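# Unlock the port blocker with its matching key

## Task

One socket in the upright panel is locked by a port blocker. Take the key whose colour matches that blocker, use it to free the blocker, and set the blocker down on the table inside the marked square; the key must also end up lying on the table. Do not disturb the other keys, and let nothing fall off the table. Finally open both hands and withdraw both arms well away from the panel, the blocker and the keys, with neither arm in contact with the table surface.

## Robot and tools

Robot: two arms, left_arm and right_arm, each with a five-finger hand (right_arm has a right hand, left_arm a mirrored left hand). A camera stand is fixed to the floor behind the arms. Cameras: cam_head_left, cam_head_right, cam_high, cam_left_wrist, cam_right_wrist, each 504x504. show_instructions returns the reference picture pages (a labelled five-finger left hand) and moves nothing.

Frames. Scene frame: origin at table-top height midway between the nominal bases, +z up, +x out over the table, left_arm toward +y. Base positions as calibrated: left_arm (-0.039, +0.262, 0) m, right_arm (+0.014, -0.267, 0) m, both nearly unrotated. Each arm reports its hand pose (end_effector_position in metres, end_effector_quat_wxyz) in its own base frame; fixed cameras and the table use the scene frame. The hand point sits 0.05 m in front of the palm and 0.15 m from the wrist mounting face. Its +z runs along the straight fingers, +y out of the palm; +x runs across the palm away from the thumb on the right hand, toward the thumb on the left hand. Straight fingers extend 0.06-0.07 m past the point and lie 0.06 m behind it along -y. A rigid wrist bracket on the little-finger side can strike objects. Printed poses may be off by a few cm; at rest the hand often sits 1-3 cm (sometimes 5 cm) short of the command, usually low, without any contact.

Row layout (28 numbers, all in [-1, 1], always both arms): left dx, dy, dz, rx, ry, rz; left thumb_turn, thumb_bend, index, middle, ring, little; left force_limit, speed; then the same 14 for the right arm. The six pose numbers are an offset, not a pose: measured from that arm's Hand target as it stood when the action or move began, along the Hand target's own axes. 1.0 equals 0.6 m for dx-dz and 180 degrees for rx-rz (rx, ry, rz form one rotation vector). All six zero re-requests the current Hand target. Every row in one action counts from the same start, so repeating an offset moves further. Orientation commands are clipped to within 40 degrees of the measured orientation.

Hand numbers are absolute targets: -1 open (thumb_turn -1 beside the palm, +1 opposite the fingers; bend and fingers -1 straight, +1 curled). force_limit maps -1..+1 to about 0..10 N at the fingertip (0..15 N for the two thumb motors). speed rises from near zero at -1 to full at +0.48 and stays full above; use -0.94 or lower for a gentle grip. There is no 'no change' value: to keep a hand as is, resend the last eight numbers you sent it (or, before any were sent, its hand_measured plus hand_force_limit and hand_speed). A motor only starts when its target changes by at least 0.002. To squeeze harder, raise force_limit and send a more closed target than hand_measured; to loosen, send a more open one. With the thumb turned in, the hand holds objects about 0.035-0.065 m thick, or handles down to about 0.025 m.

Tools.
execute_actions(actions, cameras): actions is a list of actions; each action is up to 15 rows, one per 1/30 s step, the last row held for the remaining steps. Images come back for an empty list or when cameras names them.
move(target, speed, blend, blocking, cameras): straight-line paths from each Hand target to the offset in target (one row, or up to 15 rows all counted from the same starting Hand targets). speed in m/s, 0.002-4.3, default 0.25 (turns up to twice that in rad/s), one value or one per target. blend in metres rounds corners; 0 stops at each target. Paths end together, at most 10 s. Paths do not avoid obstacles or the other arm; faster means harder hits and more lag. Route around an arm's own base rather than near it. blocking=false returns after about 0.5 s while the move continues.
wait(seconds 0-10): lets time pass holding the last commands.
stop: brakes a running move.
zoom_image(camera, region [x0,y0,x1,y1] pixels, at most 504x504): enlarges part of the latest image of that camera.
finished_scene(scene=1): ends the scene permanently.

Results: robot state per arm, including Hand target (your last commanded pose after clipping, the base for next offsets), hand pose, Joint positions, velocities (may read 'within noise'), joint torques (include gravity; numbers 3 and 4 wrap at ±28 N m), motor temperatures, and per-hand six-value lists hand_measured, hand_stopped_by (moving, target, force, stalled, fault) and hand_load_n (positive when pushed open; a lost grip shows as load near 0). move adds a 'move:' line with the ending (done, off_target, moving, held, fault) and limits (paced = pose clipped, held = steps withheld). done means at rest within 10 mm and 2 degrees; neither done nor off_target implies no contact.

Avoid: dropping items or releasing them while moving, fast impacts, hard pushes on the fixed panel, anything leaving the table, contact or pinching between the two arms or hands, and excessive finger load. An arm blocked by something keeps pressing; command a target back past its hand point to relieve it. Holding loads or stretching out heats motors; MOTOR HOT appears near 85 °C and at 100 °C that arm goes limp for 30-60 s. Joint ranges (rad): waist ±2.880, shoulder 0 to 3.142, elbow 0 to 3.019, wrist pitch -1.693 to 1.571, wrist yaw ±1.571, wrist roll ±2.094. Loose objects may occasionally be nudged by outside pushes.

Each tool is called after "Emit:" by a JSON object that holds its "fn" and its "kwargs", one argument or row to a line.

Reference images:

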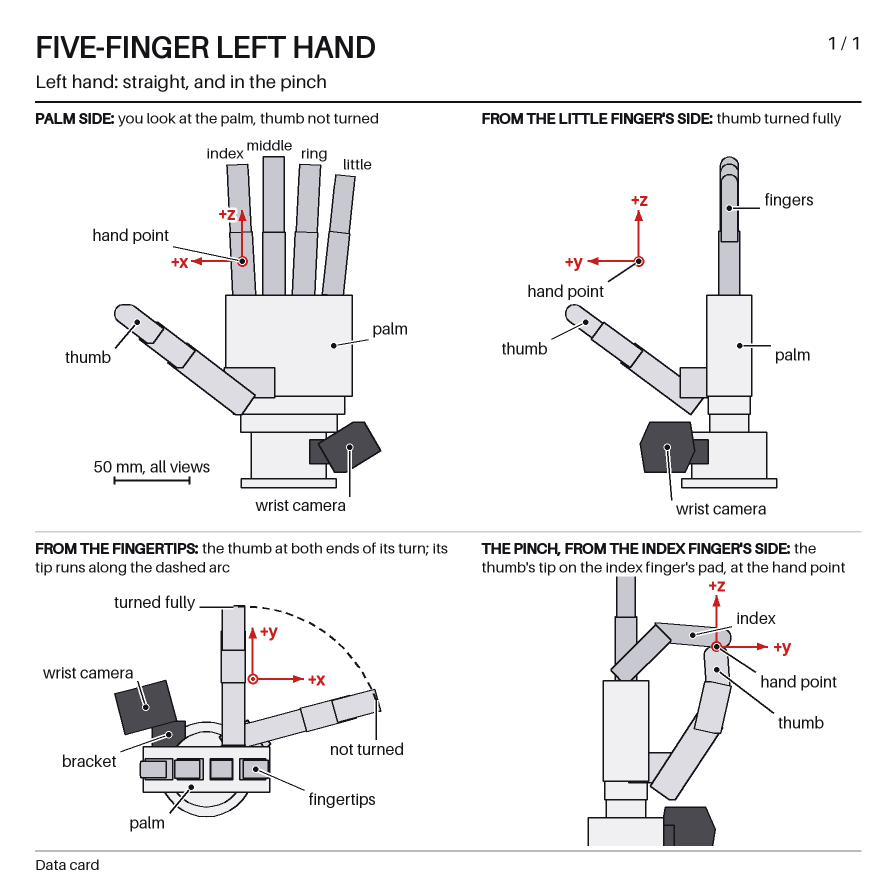

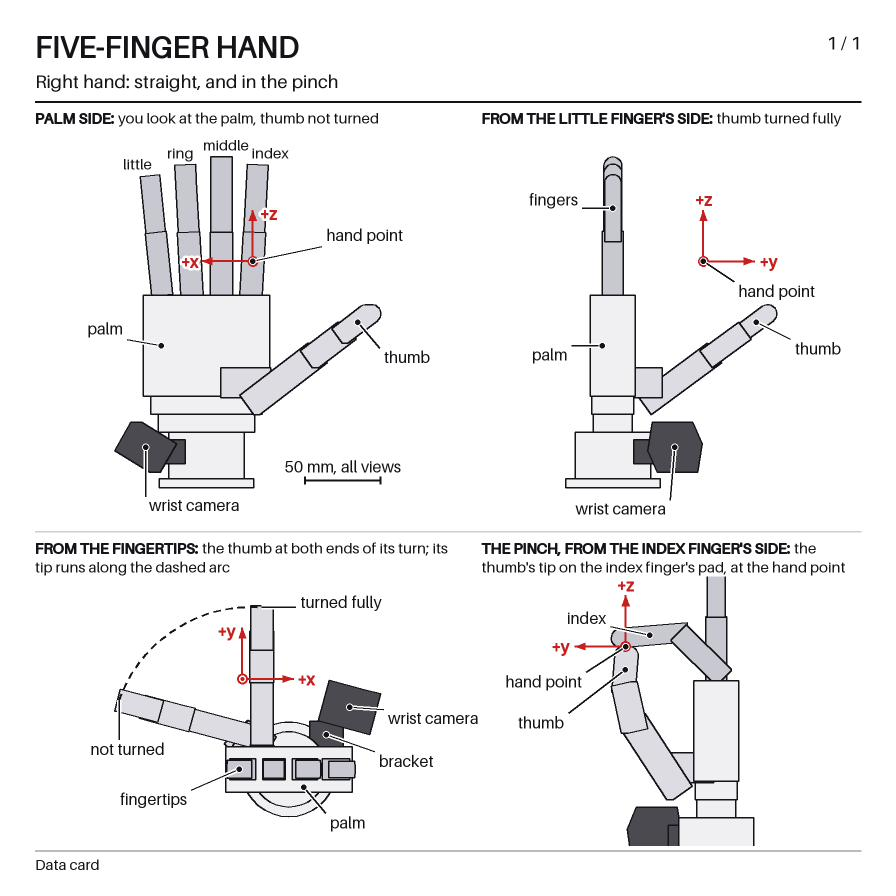

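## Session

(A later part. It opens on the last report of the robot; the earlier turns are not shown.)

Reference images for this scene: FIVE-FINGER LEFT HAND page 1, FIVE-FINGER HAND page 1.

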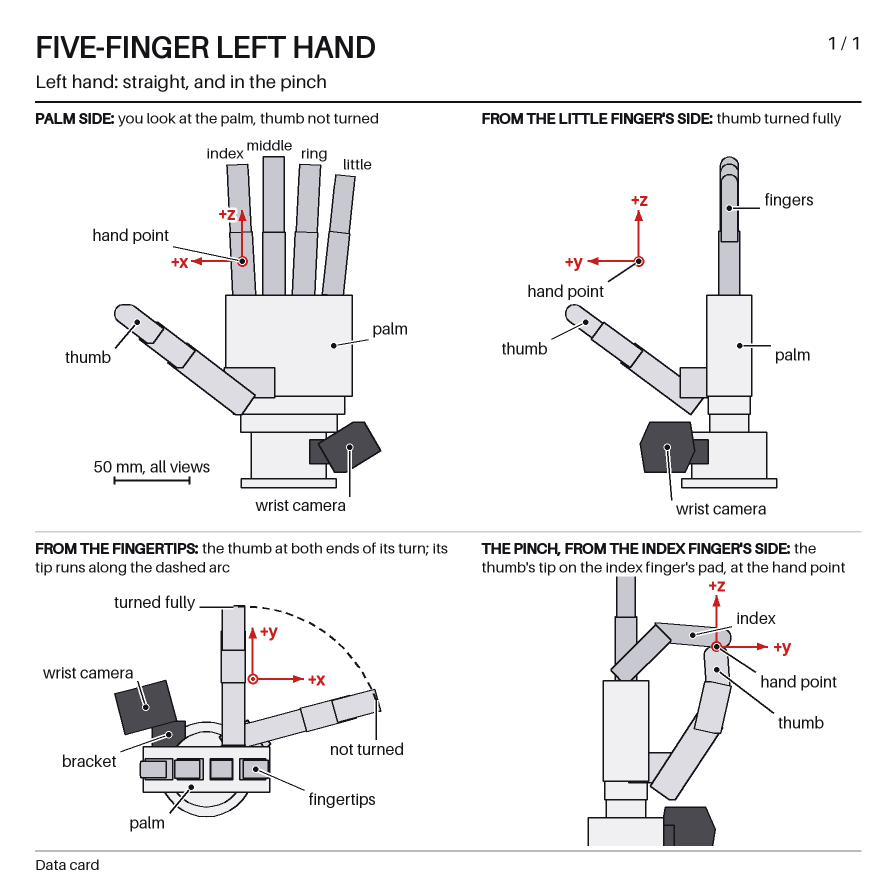

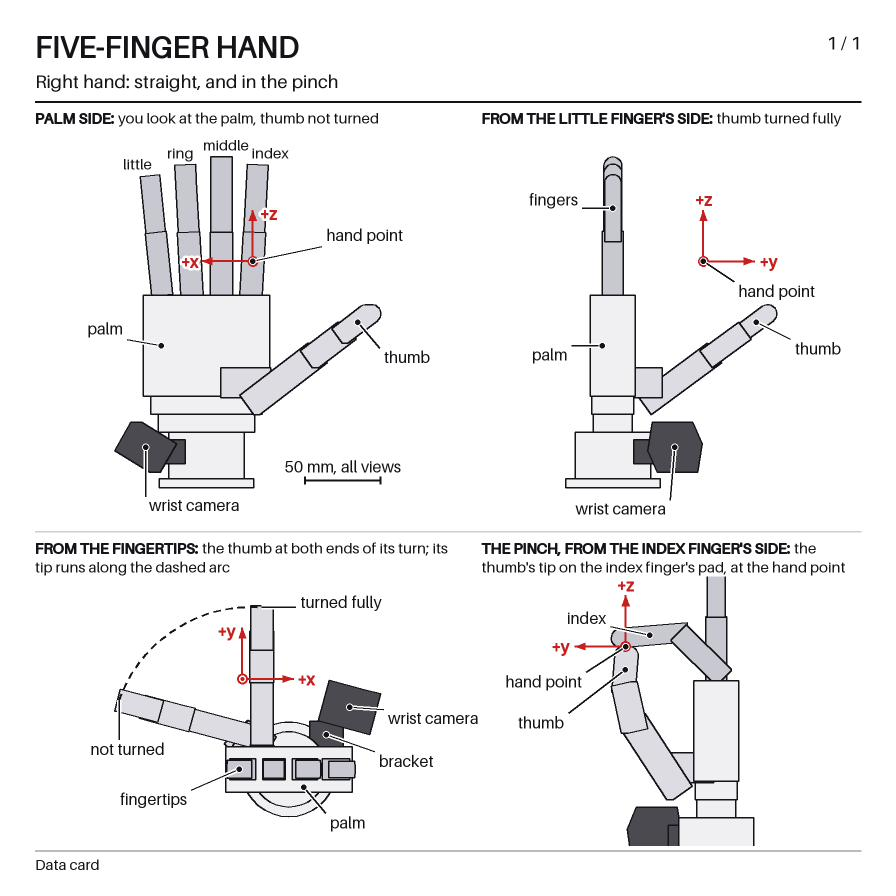

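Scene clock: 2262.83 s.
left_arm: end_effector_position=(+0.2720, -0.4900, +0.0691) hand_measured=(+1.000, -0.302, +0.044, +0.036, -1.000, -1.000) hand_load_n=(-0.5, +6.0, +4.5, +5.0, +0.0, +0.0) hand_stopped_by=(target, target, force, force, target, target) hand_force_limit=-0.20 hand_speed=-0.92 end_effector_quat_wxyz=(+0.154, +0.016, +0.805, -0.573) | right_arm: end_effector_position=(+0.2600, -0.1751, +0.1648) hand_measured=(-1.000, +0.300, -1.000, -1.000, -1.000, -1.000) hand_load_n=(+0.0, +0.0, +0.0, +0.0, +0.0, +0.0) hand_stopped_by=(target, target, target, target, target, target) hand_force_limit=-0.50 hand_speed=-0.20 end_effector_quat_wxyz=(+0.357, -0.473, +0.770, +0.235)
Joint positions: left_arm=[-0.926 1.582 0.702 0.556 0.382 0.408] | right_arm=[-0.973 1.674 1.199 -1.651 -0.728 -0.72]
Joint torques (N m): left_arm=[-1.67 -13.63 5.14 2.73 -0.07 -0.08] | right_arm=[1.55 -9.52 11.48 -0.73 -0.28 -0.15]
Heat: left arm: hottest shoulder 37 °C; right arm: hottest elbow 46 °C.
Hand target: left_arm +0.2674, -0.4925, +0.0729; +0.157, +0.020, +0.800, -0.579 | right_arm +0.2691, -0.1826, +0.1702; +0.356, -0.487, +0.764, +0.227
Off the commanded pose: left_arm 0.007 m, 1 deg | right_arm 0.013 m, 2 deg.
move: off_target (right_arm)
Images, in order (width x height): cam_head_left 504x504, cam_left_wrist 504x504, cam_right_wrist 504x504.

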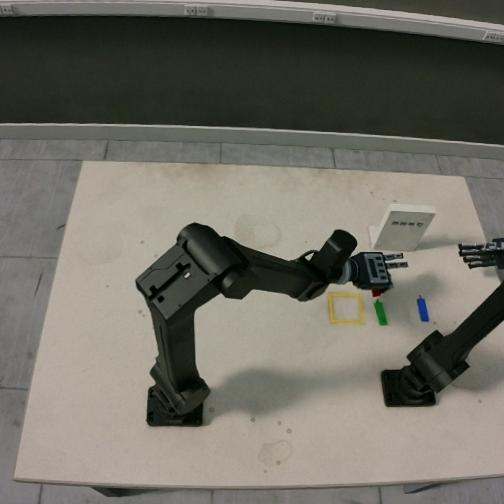

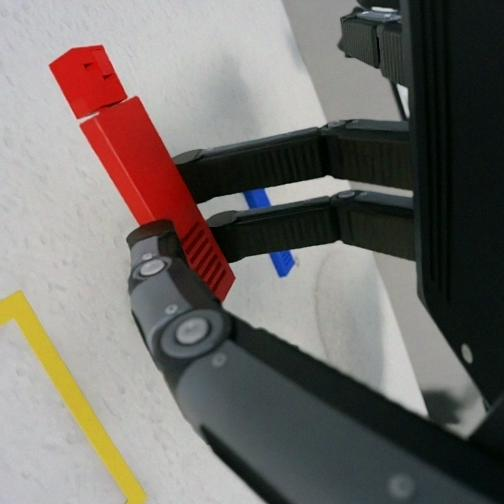

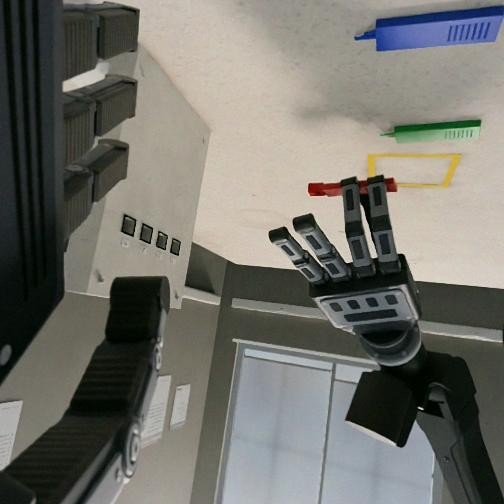

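Emit:
{"fn": "move", "kwargs": {
  "target": [0.0875, 0.0075, -0.1284, 0, 0, 0, 1, -0.3, 0.34, 0.34, -1, -1, -0.2, -0.92, 0, 0, 0, 0, 0, 0, -1, 0.3, -1, -1, -1, -1, -0.5, -0.2],
  "speed": 0.06,
  "cameras": ["all"]
}}

Emit:
{"fn": "zoom_image", "kwargs": {
  "camera": "cam_head_left",
  "region": [300, 230, 420, 350]
}}

Emit:
{"fn": "zoom_image", "kwargs": {
  "camera": "cam_head_right",
  "region": [300, 230, 420, 350]
}}

Emit:
{"fn": "zoom_image", "kwargs": {
  "camera": "cam_right_wrist",
  "region": [330, 90, 504, 260]
}}

Scene clock: 2269.30 s.
left_arm: end_effector_position=(+0.2060, -0.4254, +0.0728) hand_measured=(+1.000, -0.302, +0.044, +0.036, -1.000, -1.000) hand_load_n=(-0.5, +6.0, +4.5, +5.0, +0.0, +0.0) hand_stopped_by=(target, target, force, force, target, target) hand_force_limit=-0.20 hand_speed=-0.92 end_effector_quat_wxyz=(+0.158, +0.021, +0.804, -0.573) | right_arm: end_effector_position=(+0.2600, -0.1751, +0.1648) hand_measured=(-1.000, +0.300, -1.000, -1.000, -1.000, -1.000) hand_load_n=(+0.0, +0.0, +0.0, +0.0, +0.0, +0.0) hand_stopped_by=(target, target, target, target, target, target) hand_force_limit=-0.50 hand_speed=-0.20 end_effector_quat_wxyz=(+0.357, -0.473, +0.770, +0.235)
Joint positions: left_arm=[-0.973 1.354 0.459 0.578 0.337 0.404] | right_arm=[-0.973 1.674 1.199 -1.651 -0.728 -0.72]
Joint torques (N m): left_arm=[-1.61 -9.17 4.96 2.63 -0.09 -0.18] | right_arm=[1.14 -10.81 11.29 -0.95 -0.3 -0.14]
Heat: left arm: hottest shoulder 37 °C; right arm: hottest elbow 46 °C.
Hand target: left_arm +0.2011, -0.4271, +0.0759; +0.157, +0.020, +0.800, -0.579 | right_arm +0.2691, -0.1826, +0.1702; +0.356, -0.487, +0.764, +0.227
Off the commanded pose: left_arm 0.006 m, 1 deg | right_arm 0.013 m, 2 deg.
move: off_target (right_arm)

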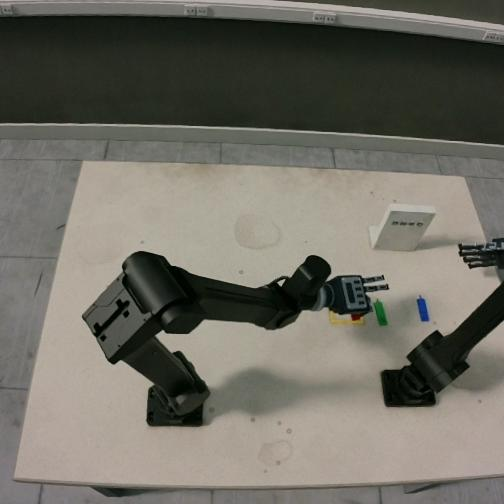

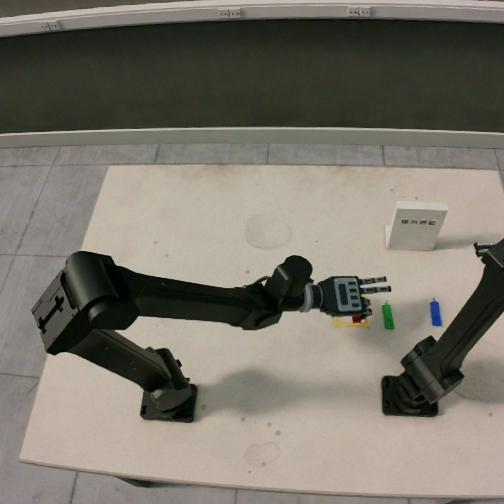

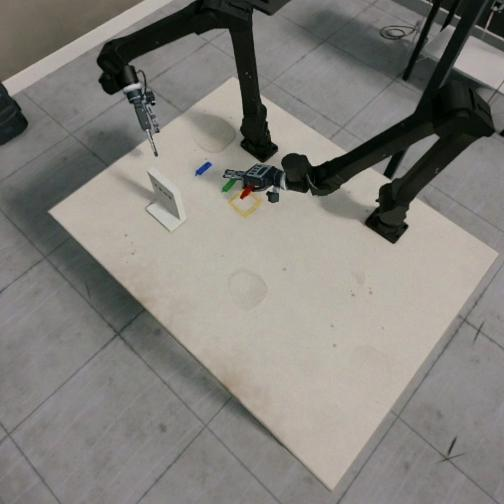

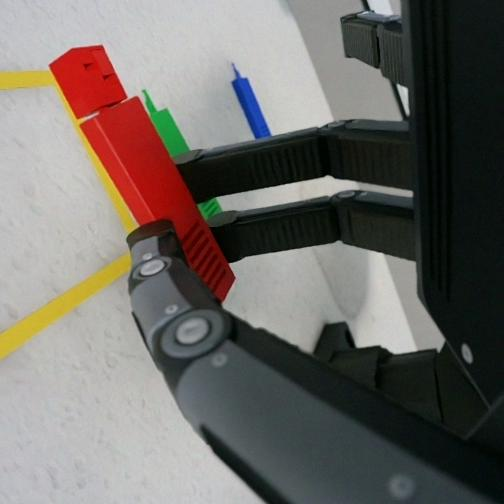

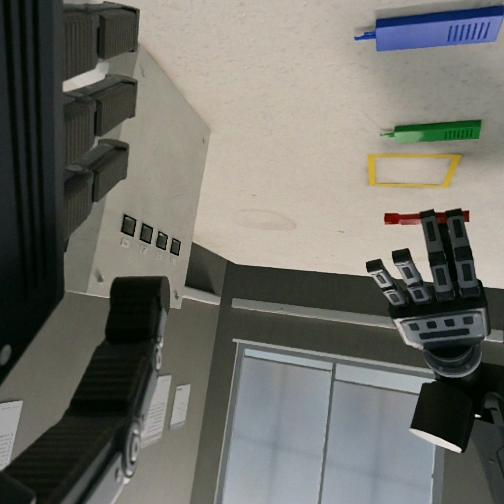

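Scaled by 4.200 from the camera's 504x504 image, which has a finer 720x720 frame.

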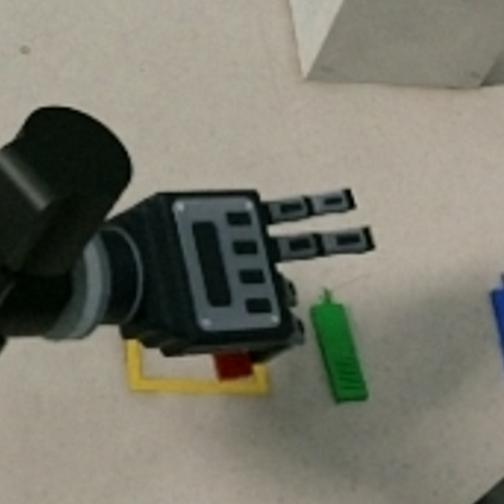

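Scaled by 4.200 from the camera's 504x504 image, which has a finer 720x720 frame.

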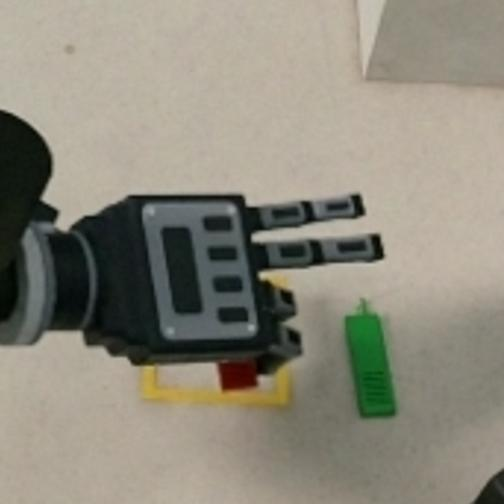

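Scaled by 2.897 from the camera's 504x504 image, which has a finer 720x720 frame.

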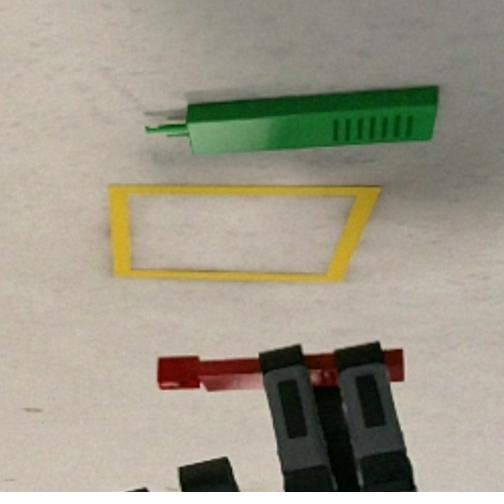

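Emit:
{"fn": "move", "kwargs": {
  "target": [0.0338, -0.0083, -0.0058, 0, 0, 0, 1, -0.3, 0.34, 0.34, -1, -1, -0.2, -0.92, 0, 0, 0, 0, 0, 0, -1, 0.3, -1, -1, -1, -1, -0.5, -0.2],
  "speed": 0.04,
  "cameras": ["cam_head_left", "cam_left_wrist", "cam_right_wrist"]
}}

Emit:
{"fn": "zoom_image", "kwargs": {
  "camera": "cam_head_left",
  "region": [300, 230, 420, 350]
}}

Emit:
{"fn": "zoom_image", "kwargs": {
  "camera": "cam_right_wrist",
  "region": [330, 90, 504, 260]
}}

Scene clock: 2292.80 s.
left_arm: end_effector_position=(+0.1840, -0.4265, +0.0715) hand_measured=(+1.000, -0.302, +0.044, +0.036, -1.000, -1.000) hand_load_n=(-0.5, +6.0, +4.5, +5.0, +0.0, +0.0) hand_stopped_by=(target, target, force, force, target, target) hand_force_limit=-0.20 hand_speed=-0.92 end_effector_quat_wxyz=(+0.157, +0.021, +0.806, -0.571) | right_arm: end_effector_position=(+0.2600, -0.1751, +0.1648) hand_measured=(-1.000, +0.300, -1.000, -1.000, -1.000, -1.000) hand_load_n=(+0.0, +0.0, +0.0, +0.0, +0.0, +0.0) hand_stopped_by=(target, target, target, target, target, target) hand_force_limit=-0.50 hand_speed=-0.20 end_effector_quat_wxyz=(+0.357, -0.473, +0.770, +0.235)
Joint positions: left_arm=[-1.034 1.327 0.432 0.578 0.28 0.385] | right_arm=[-0.973 1.674 1.199 -1.651 -0.728 -0.72]
Joint torques (N m): left_arm=[-1.67 -8.7 5.08 2.8 -0.11 -0.18] | right_arm=[1.73 -10.05 11.22 -0.75 -0.27 -0.15]
Heat: left arm: hottest elbow 37 °C; right arm: hottest elbow 46 °C.
Hand target: left_arm +0.1798, -0.4284, +0.0760; +0.157, +0.020, +0.800, -0.579 | right_arm +0.2691, -0.1826, +0.1702; +0.356, -0.487, +0.764, +0.227
Off the commanded pose: left_arm 0.006 m, 1 deg | right_arm 0.013 m, 2 deg.
move: off_target (right_arm)
Images, in order (width x height): cam_head_left 504x504, cam_left_wrist 504x504, cam_right_wrist 504x504.

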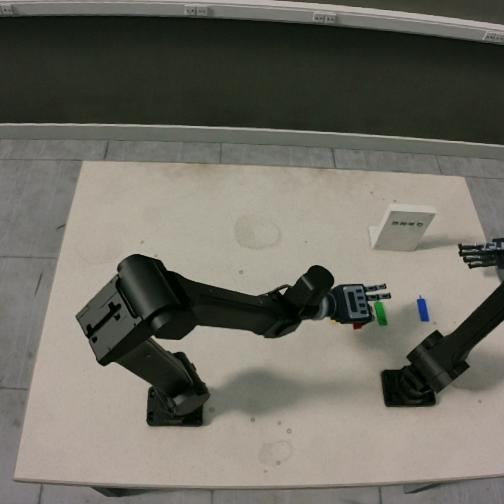

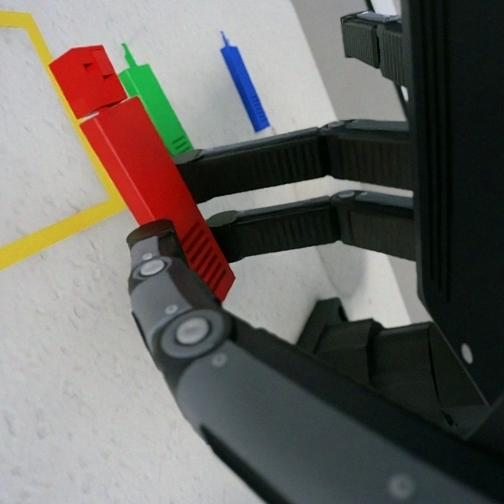

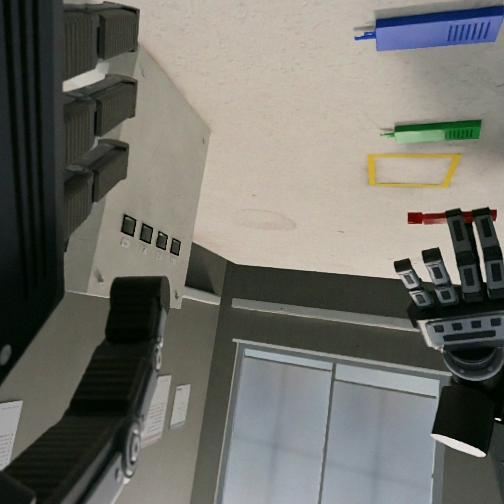

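Scaled by 4.200 from the camera's 504x504 image, which has a finer 720x720 frame.

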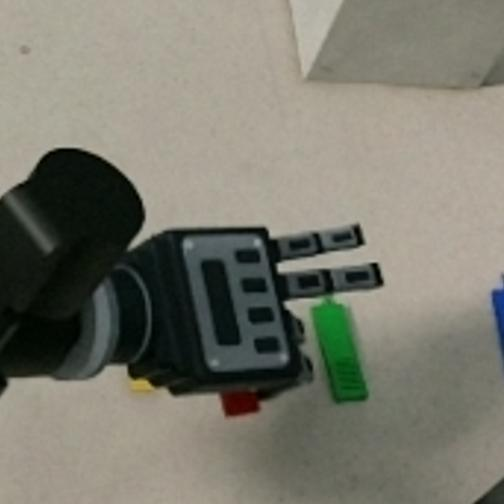

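Scaled by 2.897 from the camera's 504x504 image, which has a finer 720x720 frame.

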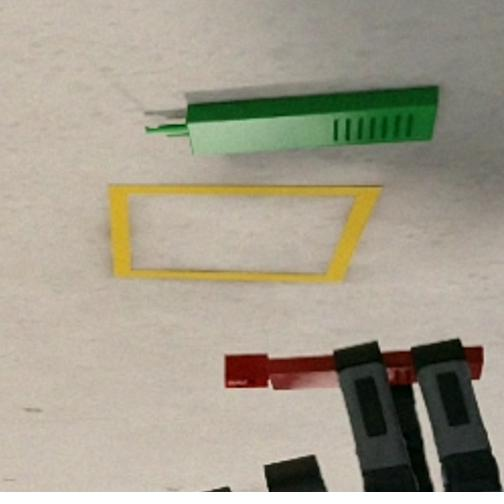

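Emit:
{"fn": "move", "kwargs": {
  "target": [0.0137, 0.046, 0.014, 0, 0, 0, 1, -0.3, 0.34, 0.34, -1, -1, -0.2, -0.92, 0, 0, 0, 0, 0, 0, -1, 0.3, -1, -1, -1, -1, -0.5, -0.2],
  "speed": 0.03,
  "cameras": ["cam_head_left", "cam_left_wrist", "cam_right_wrist"]
}}

Emit:
{"fn": "zoom_image", "kwargs": {
  "camera": "cam_head_left",
  "region": [300, 230, 420, 350]
}}

Emit:
{"fn": "zoom_image", "kwargs": {
  "camera": "cam_right_wrist",
  "region": [330, 90, 504, 260]
}}

Scene clock: 2302.80 s.
left_arm: end_effector_position=(+0.1847, -0.4277, +0.0498) hand_measured=(+1.000, -0.302, +0.044, +0.036, -1.000, -1.000) hand_load_n=(-0.5, +6.0, +4.5, +5.5, +0.0, +0.0) hand_stopped_by=(target, target, force, force, target, target) hand_force_limit=-0.20 hand_speed=-0.92 end_effector_quat_wxyz=(+0.161, +0.022, +0.800, -0.577) | right_arm: end_effector_position=(+0.2600, -0.1751, +0.1648) hand_measured=(-1.000, +0.300, -1.000, -1.000, -1.000, -1.000) hand_load_n=(+0.0, +0.0, +0.0, +0.0, +0.0, +0.0) hand_stopped_by=(target, target, target, target, target, target) hand_force_limit=-0.50 hand_speed=-0.20 end_effector_quat_wxyz=(+0.357, -0.473, +0.770, +0.235)
Joint positions: left_arm=[-1.035 1.422 0.405 0.72 0.279 0.385] | right_arm=[-0.973 1.674 1.199 -1.651 -0.728 -0.72]
Joint torques (N m): left_arm=[-1.61 -7.41 4.36 2.84 -0.11 -0.19] | right_arm=[1.2 -10.05 11.18 -0.95 -0.27 -0.19]
Heat: left arm: hottest elbow 37 °C; right arm: hottest elbow 46 °C.
Hand target: left_arm +0.1799, -0.4285, +0.0461; +0.157, +0.020, +0.800, -0.579 | right_arm +0.2691, -0.1826, +0.1702; +0.356, -0.487, +0.764, +0.227
Off the commanded pose: left_arm 0.006 m, 1 deg | right_arm 0.013 m, 2 deg.
move: off_target (right_arm)
Images, in order (width x height): cam_head_left 504x504, cam_left_wrist 504x504, cam_right_wrist 504x504.

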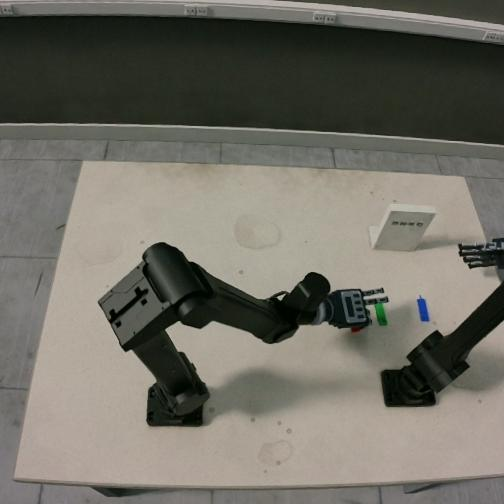

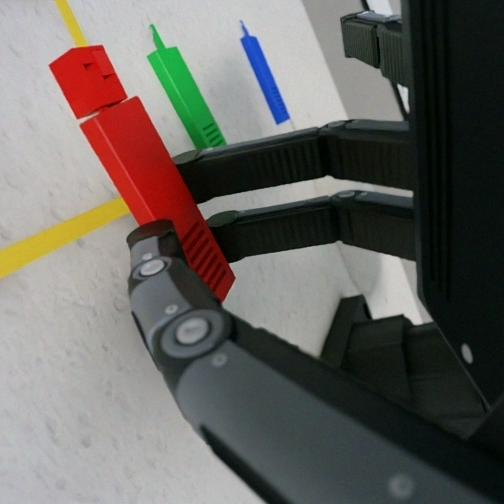

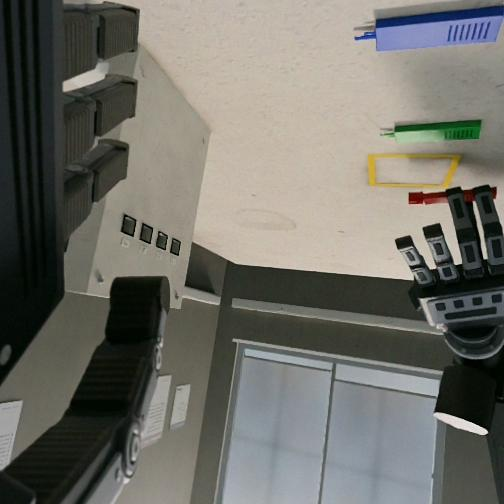

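Scaled by 4.200 from the camera's 504x504 image, which has a finer 720x720 frame.

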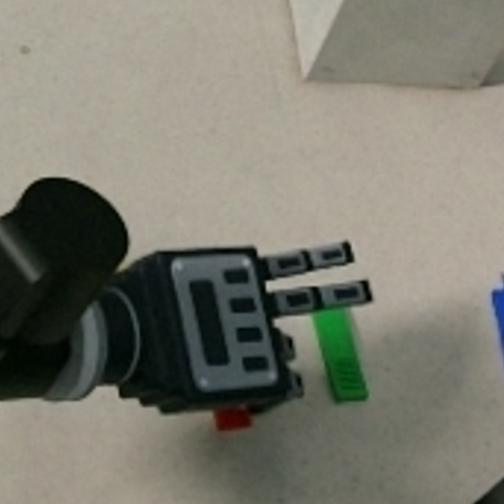

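Scaled by 2.897 from the camera's 504x504 image, which has a finer 720x720 frame.

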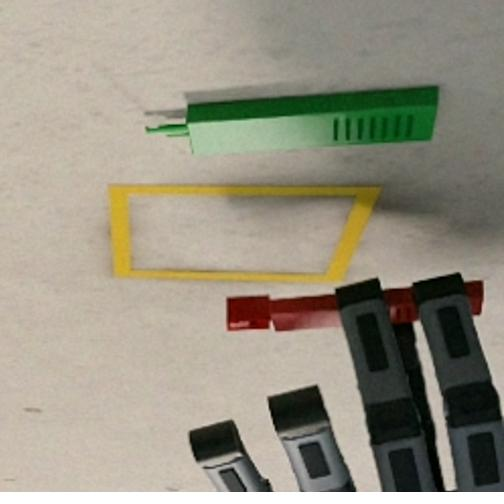

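Emit:
{"fn": "move", "kwargs": {
  "target": [0.0064, 0.0215, 0.0066, 0, 0, 0, 1, -0.3, 0.34, 0.34, -1, -1, -0.2, -0.92, 0, 0, 0, 0, 0, 0, -1, 0.3, -1, -1, -1, -1, -0.5, -0.2],
  "speed": 0.025,
  "cameras": ["cam_head_left", "cam_left_wrist", "cam_right_wrist", "cam_head_right"]
}}

Emit:
{"fn": "zoom_image", "kwargs": {
  "camera": "cam_head_right",
  "region": [300, 250, 420, 350]
}}

Emit:
{"fn": "zoom_image", "kwargs": {
  "camera": "cam_right_wrist",
  "region": [330, 90, 504, 260]
}}

Scene clock: 2318.80 s.
left_arm: end_effector_position=(+0.1848, -0.4280, +0.0358) hand_measured=(+1.000, -0.302, +0.044, +0.036, -1.000, -1.000) hand_load_n=(-0.5, +6.0, +4.0, +5.0, +0.0, -0.5) hand_stopped_by=(target, target, force, force, target, target) hand_force_limit=-0.20 hand_speed=-0.92 end_effector_quat_wxyz=(+0.162, +0.022, +0.800, -0.577) | right_arm: end_effector_position=(+0.2600, -0.1751, +0.1648) hand_measured=(-1.000, +0.300, -1.000, -1.000, -1.000, -1.000) hand_load_n=(+0.0, +0.0, +0.0, +0.0, +0.0, +0.0) hand_stopped_by=(target, target, target, target, target, target) hand_force_limit=-0.50 hand_speed=-0.20 end_effector_quat_wxyz=(+0.357, -0.473, +0.770, +0.235)
Joint positions: left_arm=[-1.035 1.481 0.397 0.787 0.279 0.385] | right_arm=[-0.973 1.674 1.199 -1.651 -0.728 -0.72]
Joint torques (N m): left_arm=[-1.73 -7.94 3.9 2.77 -0.11 -0.18] | right_arm=[0.91 -10.34 11.3 -0.8 -0.34 -0.17]
Heat: left arm: hottest elbow 37 °C; right arm: hottest elbow 46 °C.
Hand target: left_arm +0.1798, -0.4285, +0.0319; +0.157, +0.020, +0.800, -0.579 | right_arm +0.2691, -0.1826, +0.1702; +0.356, -0.487, +0.764, +0.227
Off the commanded pose: left_arm 0.006 m, 1 deg | right_arm 0.013 m, 2 deg.
move: off_target (right_arm)
Images, in order (width x height): cam_head_left 504x504, cam_head_right 504x504, cam_left_wrist 504x504, cam_right_wrist 504x504.

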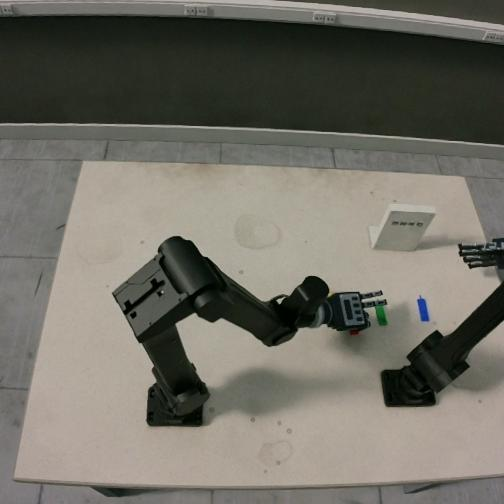

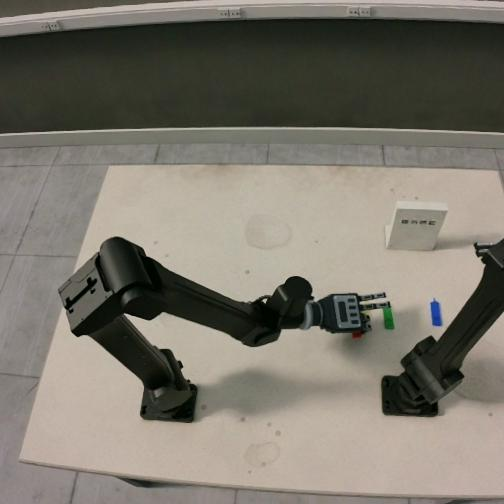

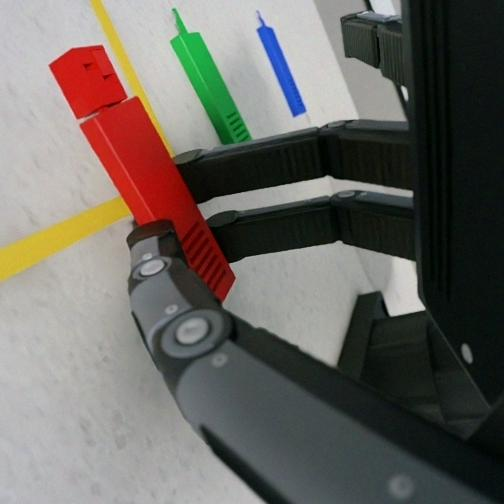

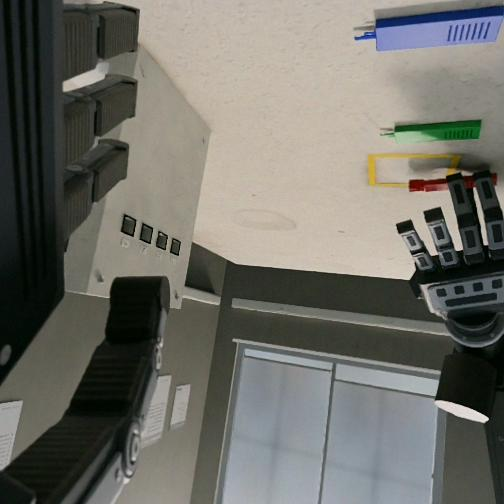

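Scaled by 4.200 from the camera's 504x504 image, which has a finer 720x720 frame.

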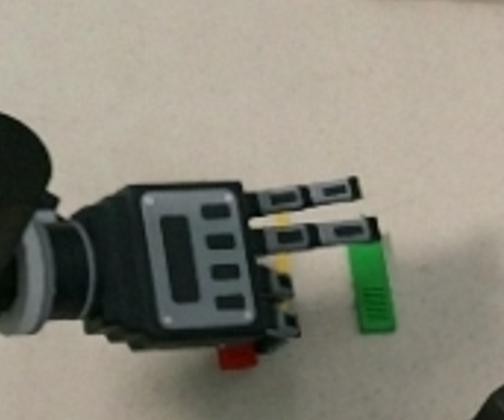

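Scaled by 2.897 from the camera's 504x504 image, which has a finer 720x720 frame.

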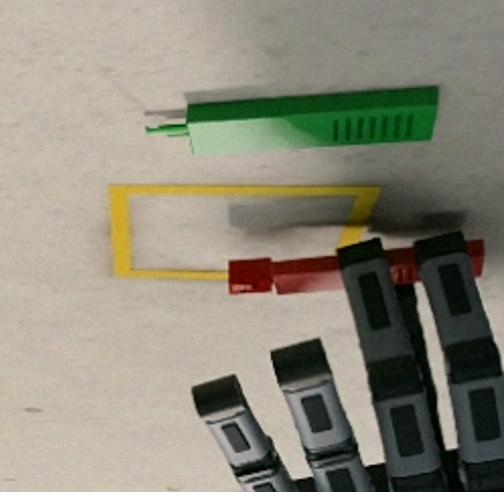

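Emit:
{"fn": "move", "kwargs": {
  "target": [0.0027, 0.0092, 0.0028, 0, 0, 0, 1, -0.3, 0.34, 0.34, -1, -1, -0.2, -0.92, 0, 0, 0, 0, 0, 0, -1, 0.3, -1, -1, -1, -1, -0.5, -0.2],
  "speed": 0.02,
  "cameras": ["cam_left_wrist", "cam_right_wrist"]
}}

Emit:
{"fn": "zoom_image", "kwargs": {
  "camera": "cam_right_wrist",
  "region": [330, 90, 504, 260]
}}

Scene clock: 2326.57 s.
left_arm: end_effector_position=(+0.1856, -0.4293, +0.0311) hand_measured=(+1.000, -0.302, +0.044, +0.036, -1.000, -1.000) hand_load_n=(-0.5, +6.0, +4.5, +5.0, +0.0, +0.0) hand_stopped_by=(target, target, force, force, target, target) hand_force_limit=-0.20 hand_speed=-0.92 end_effector_quat_wxyz=(+0.162, +0.022, +0.799, -0.578) | right_arm: end_effector_position=(+0.2600, -0.1751, +0.1648) hand_measured=(-1.000, +0.300, -1.000, -1.000, -1.000, -1.000) hand_load_n=(+0.0, +0.0, +0.0, +0.0, +0.0, +0.0) hand_stopped_by=(target, target, target, target, target, target) hand_force_limit=-0.50 hand_speed=-0.20 end_effector_quat_wxyz=(+0.357, -0.473, +0.770, +0.235)
Joint positions: left_arm=[-1.035 1.507 0.397 0.816 0.279 0.385] | right_arm=[-0.973 1.674 1.199 -1.651 -0.728 -0.72]
Joint torques (N m): left_arm=[-1.73 -7.94 3.58 2.77 -0.12 -0.18] | right_arm=[1.55 -10.64 11.3 -0.87 -0.28 -0.17]
Heat: left arm: hottest elbow 37 °C; right arm: hottest elbow 46 °C.
Hand target: left_arm +0.1799, -0.4285, +0.0259; +0.157, +0.020, +0.800, -0.579 | right_arm +0.2691, -0.1826, +0.1702; +0.356, -0.487, +0.764, +0.227
Off the commanded pose: left_arm 0.008 m, 1 deg | right_arm 0.013 m, 2 deg.
move: off_target (right_arm)
Images, in order (width x height): cam_left_wrist 504x504, cam_right_wrist 504x504.

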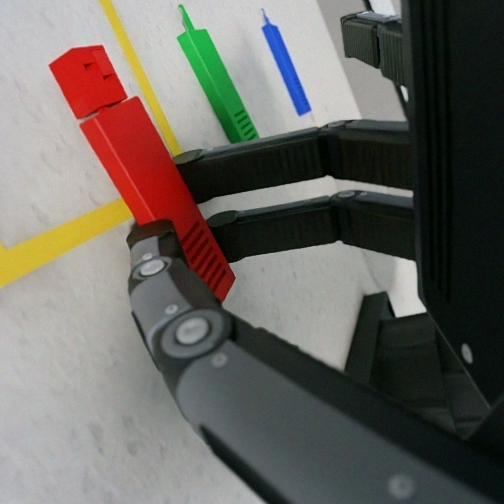

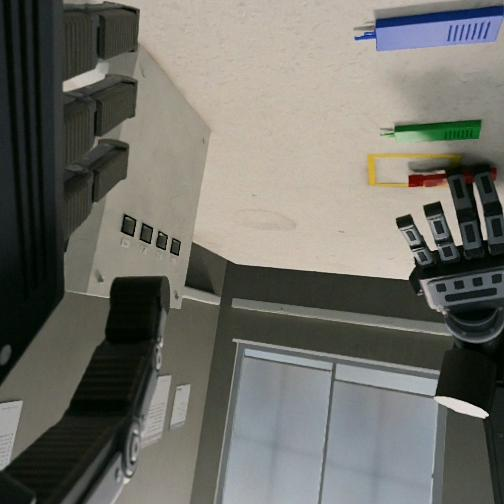

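Scaled by 2.897 from the camera's 504x504 image, which has a finer 720x720 frame.

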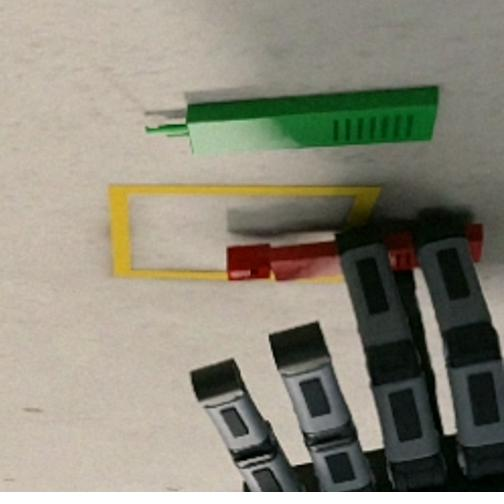

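Emit:
{"fn": "move", "kwargs": {
  "target": [0.0021, 0.0071, 0.0022, 0, 0, 0, 1, -0.3, 0.34, 0.34, -1, -1, -0.2, -0.92, 0, 0, 0, 0, 0, 0, -1, 0.3, -1, -1, -1, -1, -0.5, -0.2],
  "speed": 0.02,
  "cameras": ["cam_left_wrist", "cam_right_wrist"]
}}

Emit:
{"fn": "zoom_image", "kwargs": {
  "camera": "cam_right_wrist",
  "region": [330, 90, 504, 260]
}}

Scene clock: 2329.57 s.
left_arm: end_effector_position=(+0.1854, -0.4291, +0.0274) hand_measured=(+1.000, -0.302, +0.044, +0.036, -1.000, -1.000) hand_load_n=(-1.0, +5.5, +4.0, +5.5, +0.0, +0.0) hand_stopped_by=(target, target, force, force, target, target) hand_force_limit=-0.20 hand_speed=-0.92 end_effector_quat_wxyz=(+0.163, +0.022, +0.798, -0.580) | right_arm: end_effector_position=(+0.2600, -0.1751, +0.1648) hand_measured=(-1.000, +0.300, -1.000, -1.000, -1.000, -1.000) hand_load_n=(-0.5, +0.0, +0.0, +0.0, +0.0, +0.0) hand_stopped_by=(target, target, target, target, target, target) hand_force_limit=-0.50 hand_speed=-0.20 end_effector_quat_wxyz=(+0.357, -0.473, +0.770, +0.235)
Joint positions: left_arm=[-1.035 1.524 0.393 0.841 0.279 0.384] | right_arm=[-0.973 1.674 1.199 -1.651 -0.728 -0.72]
Joint torques (N m): left_arm=[-1.73 -8 3.56 2.71 -0.11 -0.17] | right_arm=[1.2 -10.52 11.14 -0.8 -0.34 -0.18]
Heat: left arm: hottest elbow 36 °C; right arm: hottest elbow 46 °C.
Hand target: left_arm +0.1799, -0.4286, +0.0214; +0.157, +0.020, +0.800, -0.579 | right_arm +0.2691, -0.1826, +0.1702; +0.356, -0.487, +0.764, +0.227
Off the commanded pose: left_arm 0.008 m, 1 deg | right_arm 0.013 m, 2 deg.
move: off_target (right_arm)
Images, in order (width x height): cam_left_wrist 504x504, cam_right_wrist 504x504.

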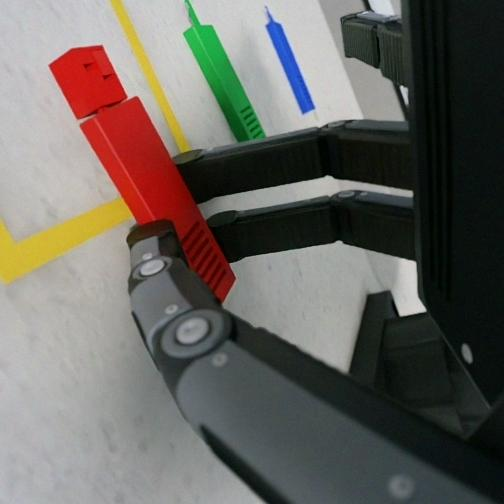

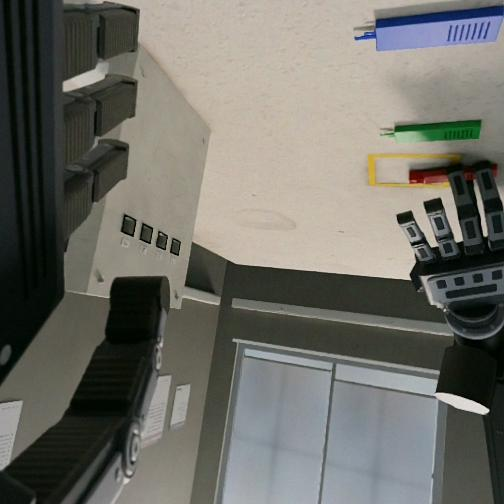

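Scaled by 2.897 from the camera's 504x504 image, which has a finer 720x720 frame.

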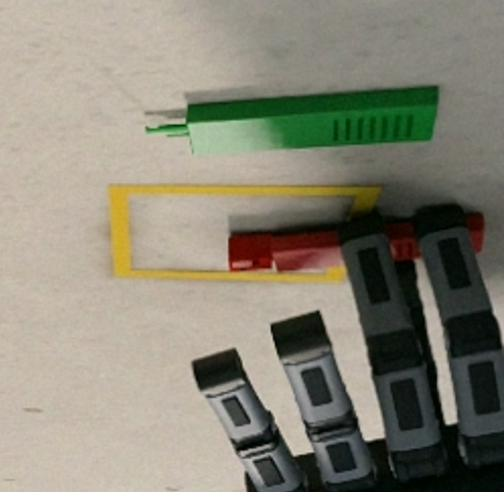

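Emit:
{"fn": "move", "kwargs": {
  "target": [0.0014, 0.0046, 0.0014, 0, 0, 0, 1, -0.3, 0.34, 0.34, -1, -1, -0.2, -0.92, 0, 0, 0, 0, 0, 0, -1, 0.3, -1, -1, -1, -1, -0.5, -0.2],
  "speed": 0.02,
  "cameras": ["cam_left_wrist", "cam_right_wrist"]
}}

Emit:
{"fn": "zoom_image", "kwargs": {
  "camera": "cam_right_wrist",
  "region": [330, 90, 504, 260]
}}

Scene clock: 2333.47 s.
left_arm: end_effector_position=(+0.1861, -0.4304, +0.0272) hand_measured=(+1.000, -0.302, +0.044, +0.036, -1.000, -1.000) hand_load_n=(-1.0, +5.5, +4.0, +5.5, +0.0, +0.0) hand_stopped_by=(target, target, force, force, target, target) hand_force_limit=-0.20 hand_speed=-0.92 end_effector_quat_wxyz=(+0.164, +0.022, +0.796, -0.582) | right_arm: end_effector_position=(+0.2600, -0.1751, +0.1648) hand_measured=(-1.000, +0.300, -1.000, -1.000, -1.000, -1.000) hand_load_n=(+0.0, +0.0, +0.0, +0.0, +0.0, +0.0) hand_stopped_by=(target, target, target, target, target, target) hand_force_limit=-0.50 hand_speed=-0.20 end_effector_quat_wxyz=(+0.357, -0.473, +0.770, +0.235)
Joint positions: left_arm=[-1.035 1.534 0.393 0.859 0.279 0.382] | right_arm=[-0.973 1.674 1.199 -1.651 -0.728 -0.72]
Joint torques (N m): left_arm=[-1.67 -7.47 3.38 2.56 -0.11 -0.15] | right_arm=[1.2 -9.58 11.37 -0.85 -0.27 -0.1]
Heat: left arm: hottest elbow 36 °C; right arm: hottest elbow 46 °C.
Hand target: left_arm +0.1799, -0.4286, +0.0184; +0.157, +0.020, +0.800, -0.579 | right_arm +0.2691, -0.1826, +0.1702; +0.356, -0.487, +0.764, +0.227
Off the commanded pose: left_arm 0.011 m, 1 deg | right_arm 0.013 m, 2 deg.
move: off_target (left_arm, right_arm)
Images, in order (width x height): cam_left_wrist 504x504, cam_right_wrist 504x504.

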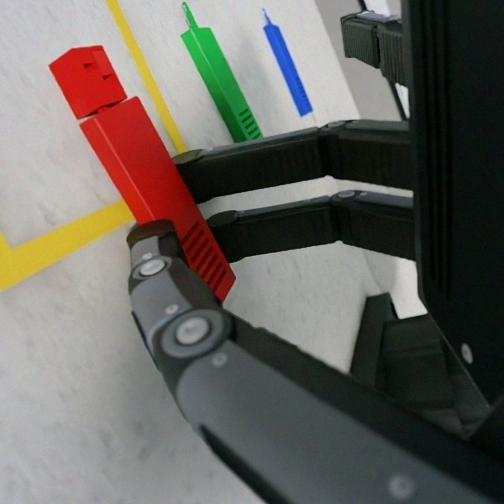

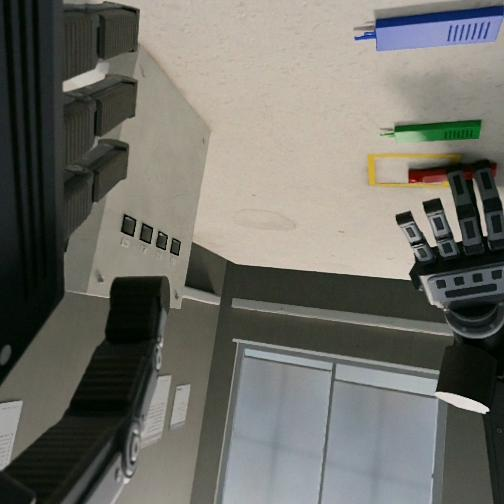

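Scaled by 2.897 from the camera's 504x504 image, which has a finer 720x720 frame.

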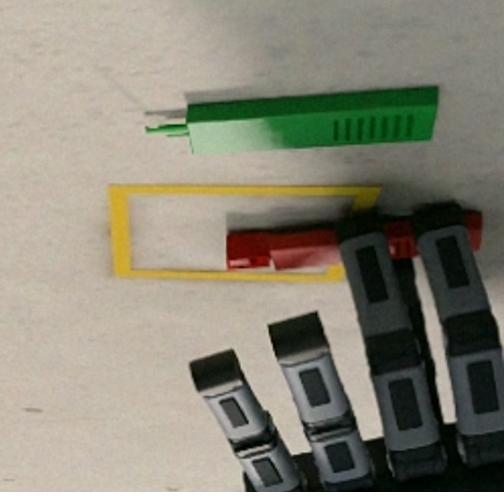

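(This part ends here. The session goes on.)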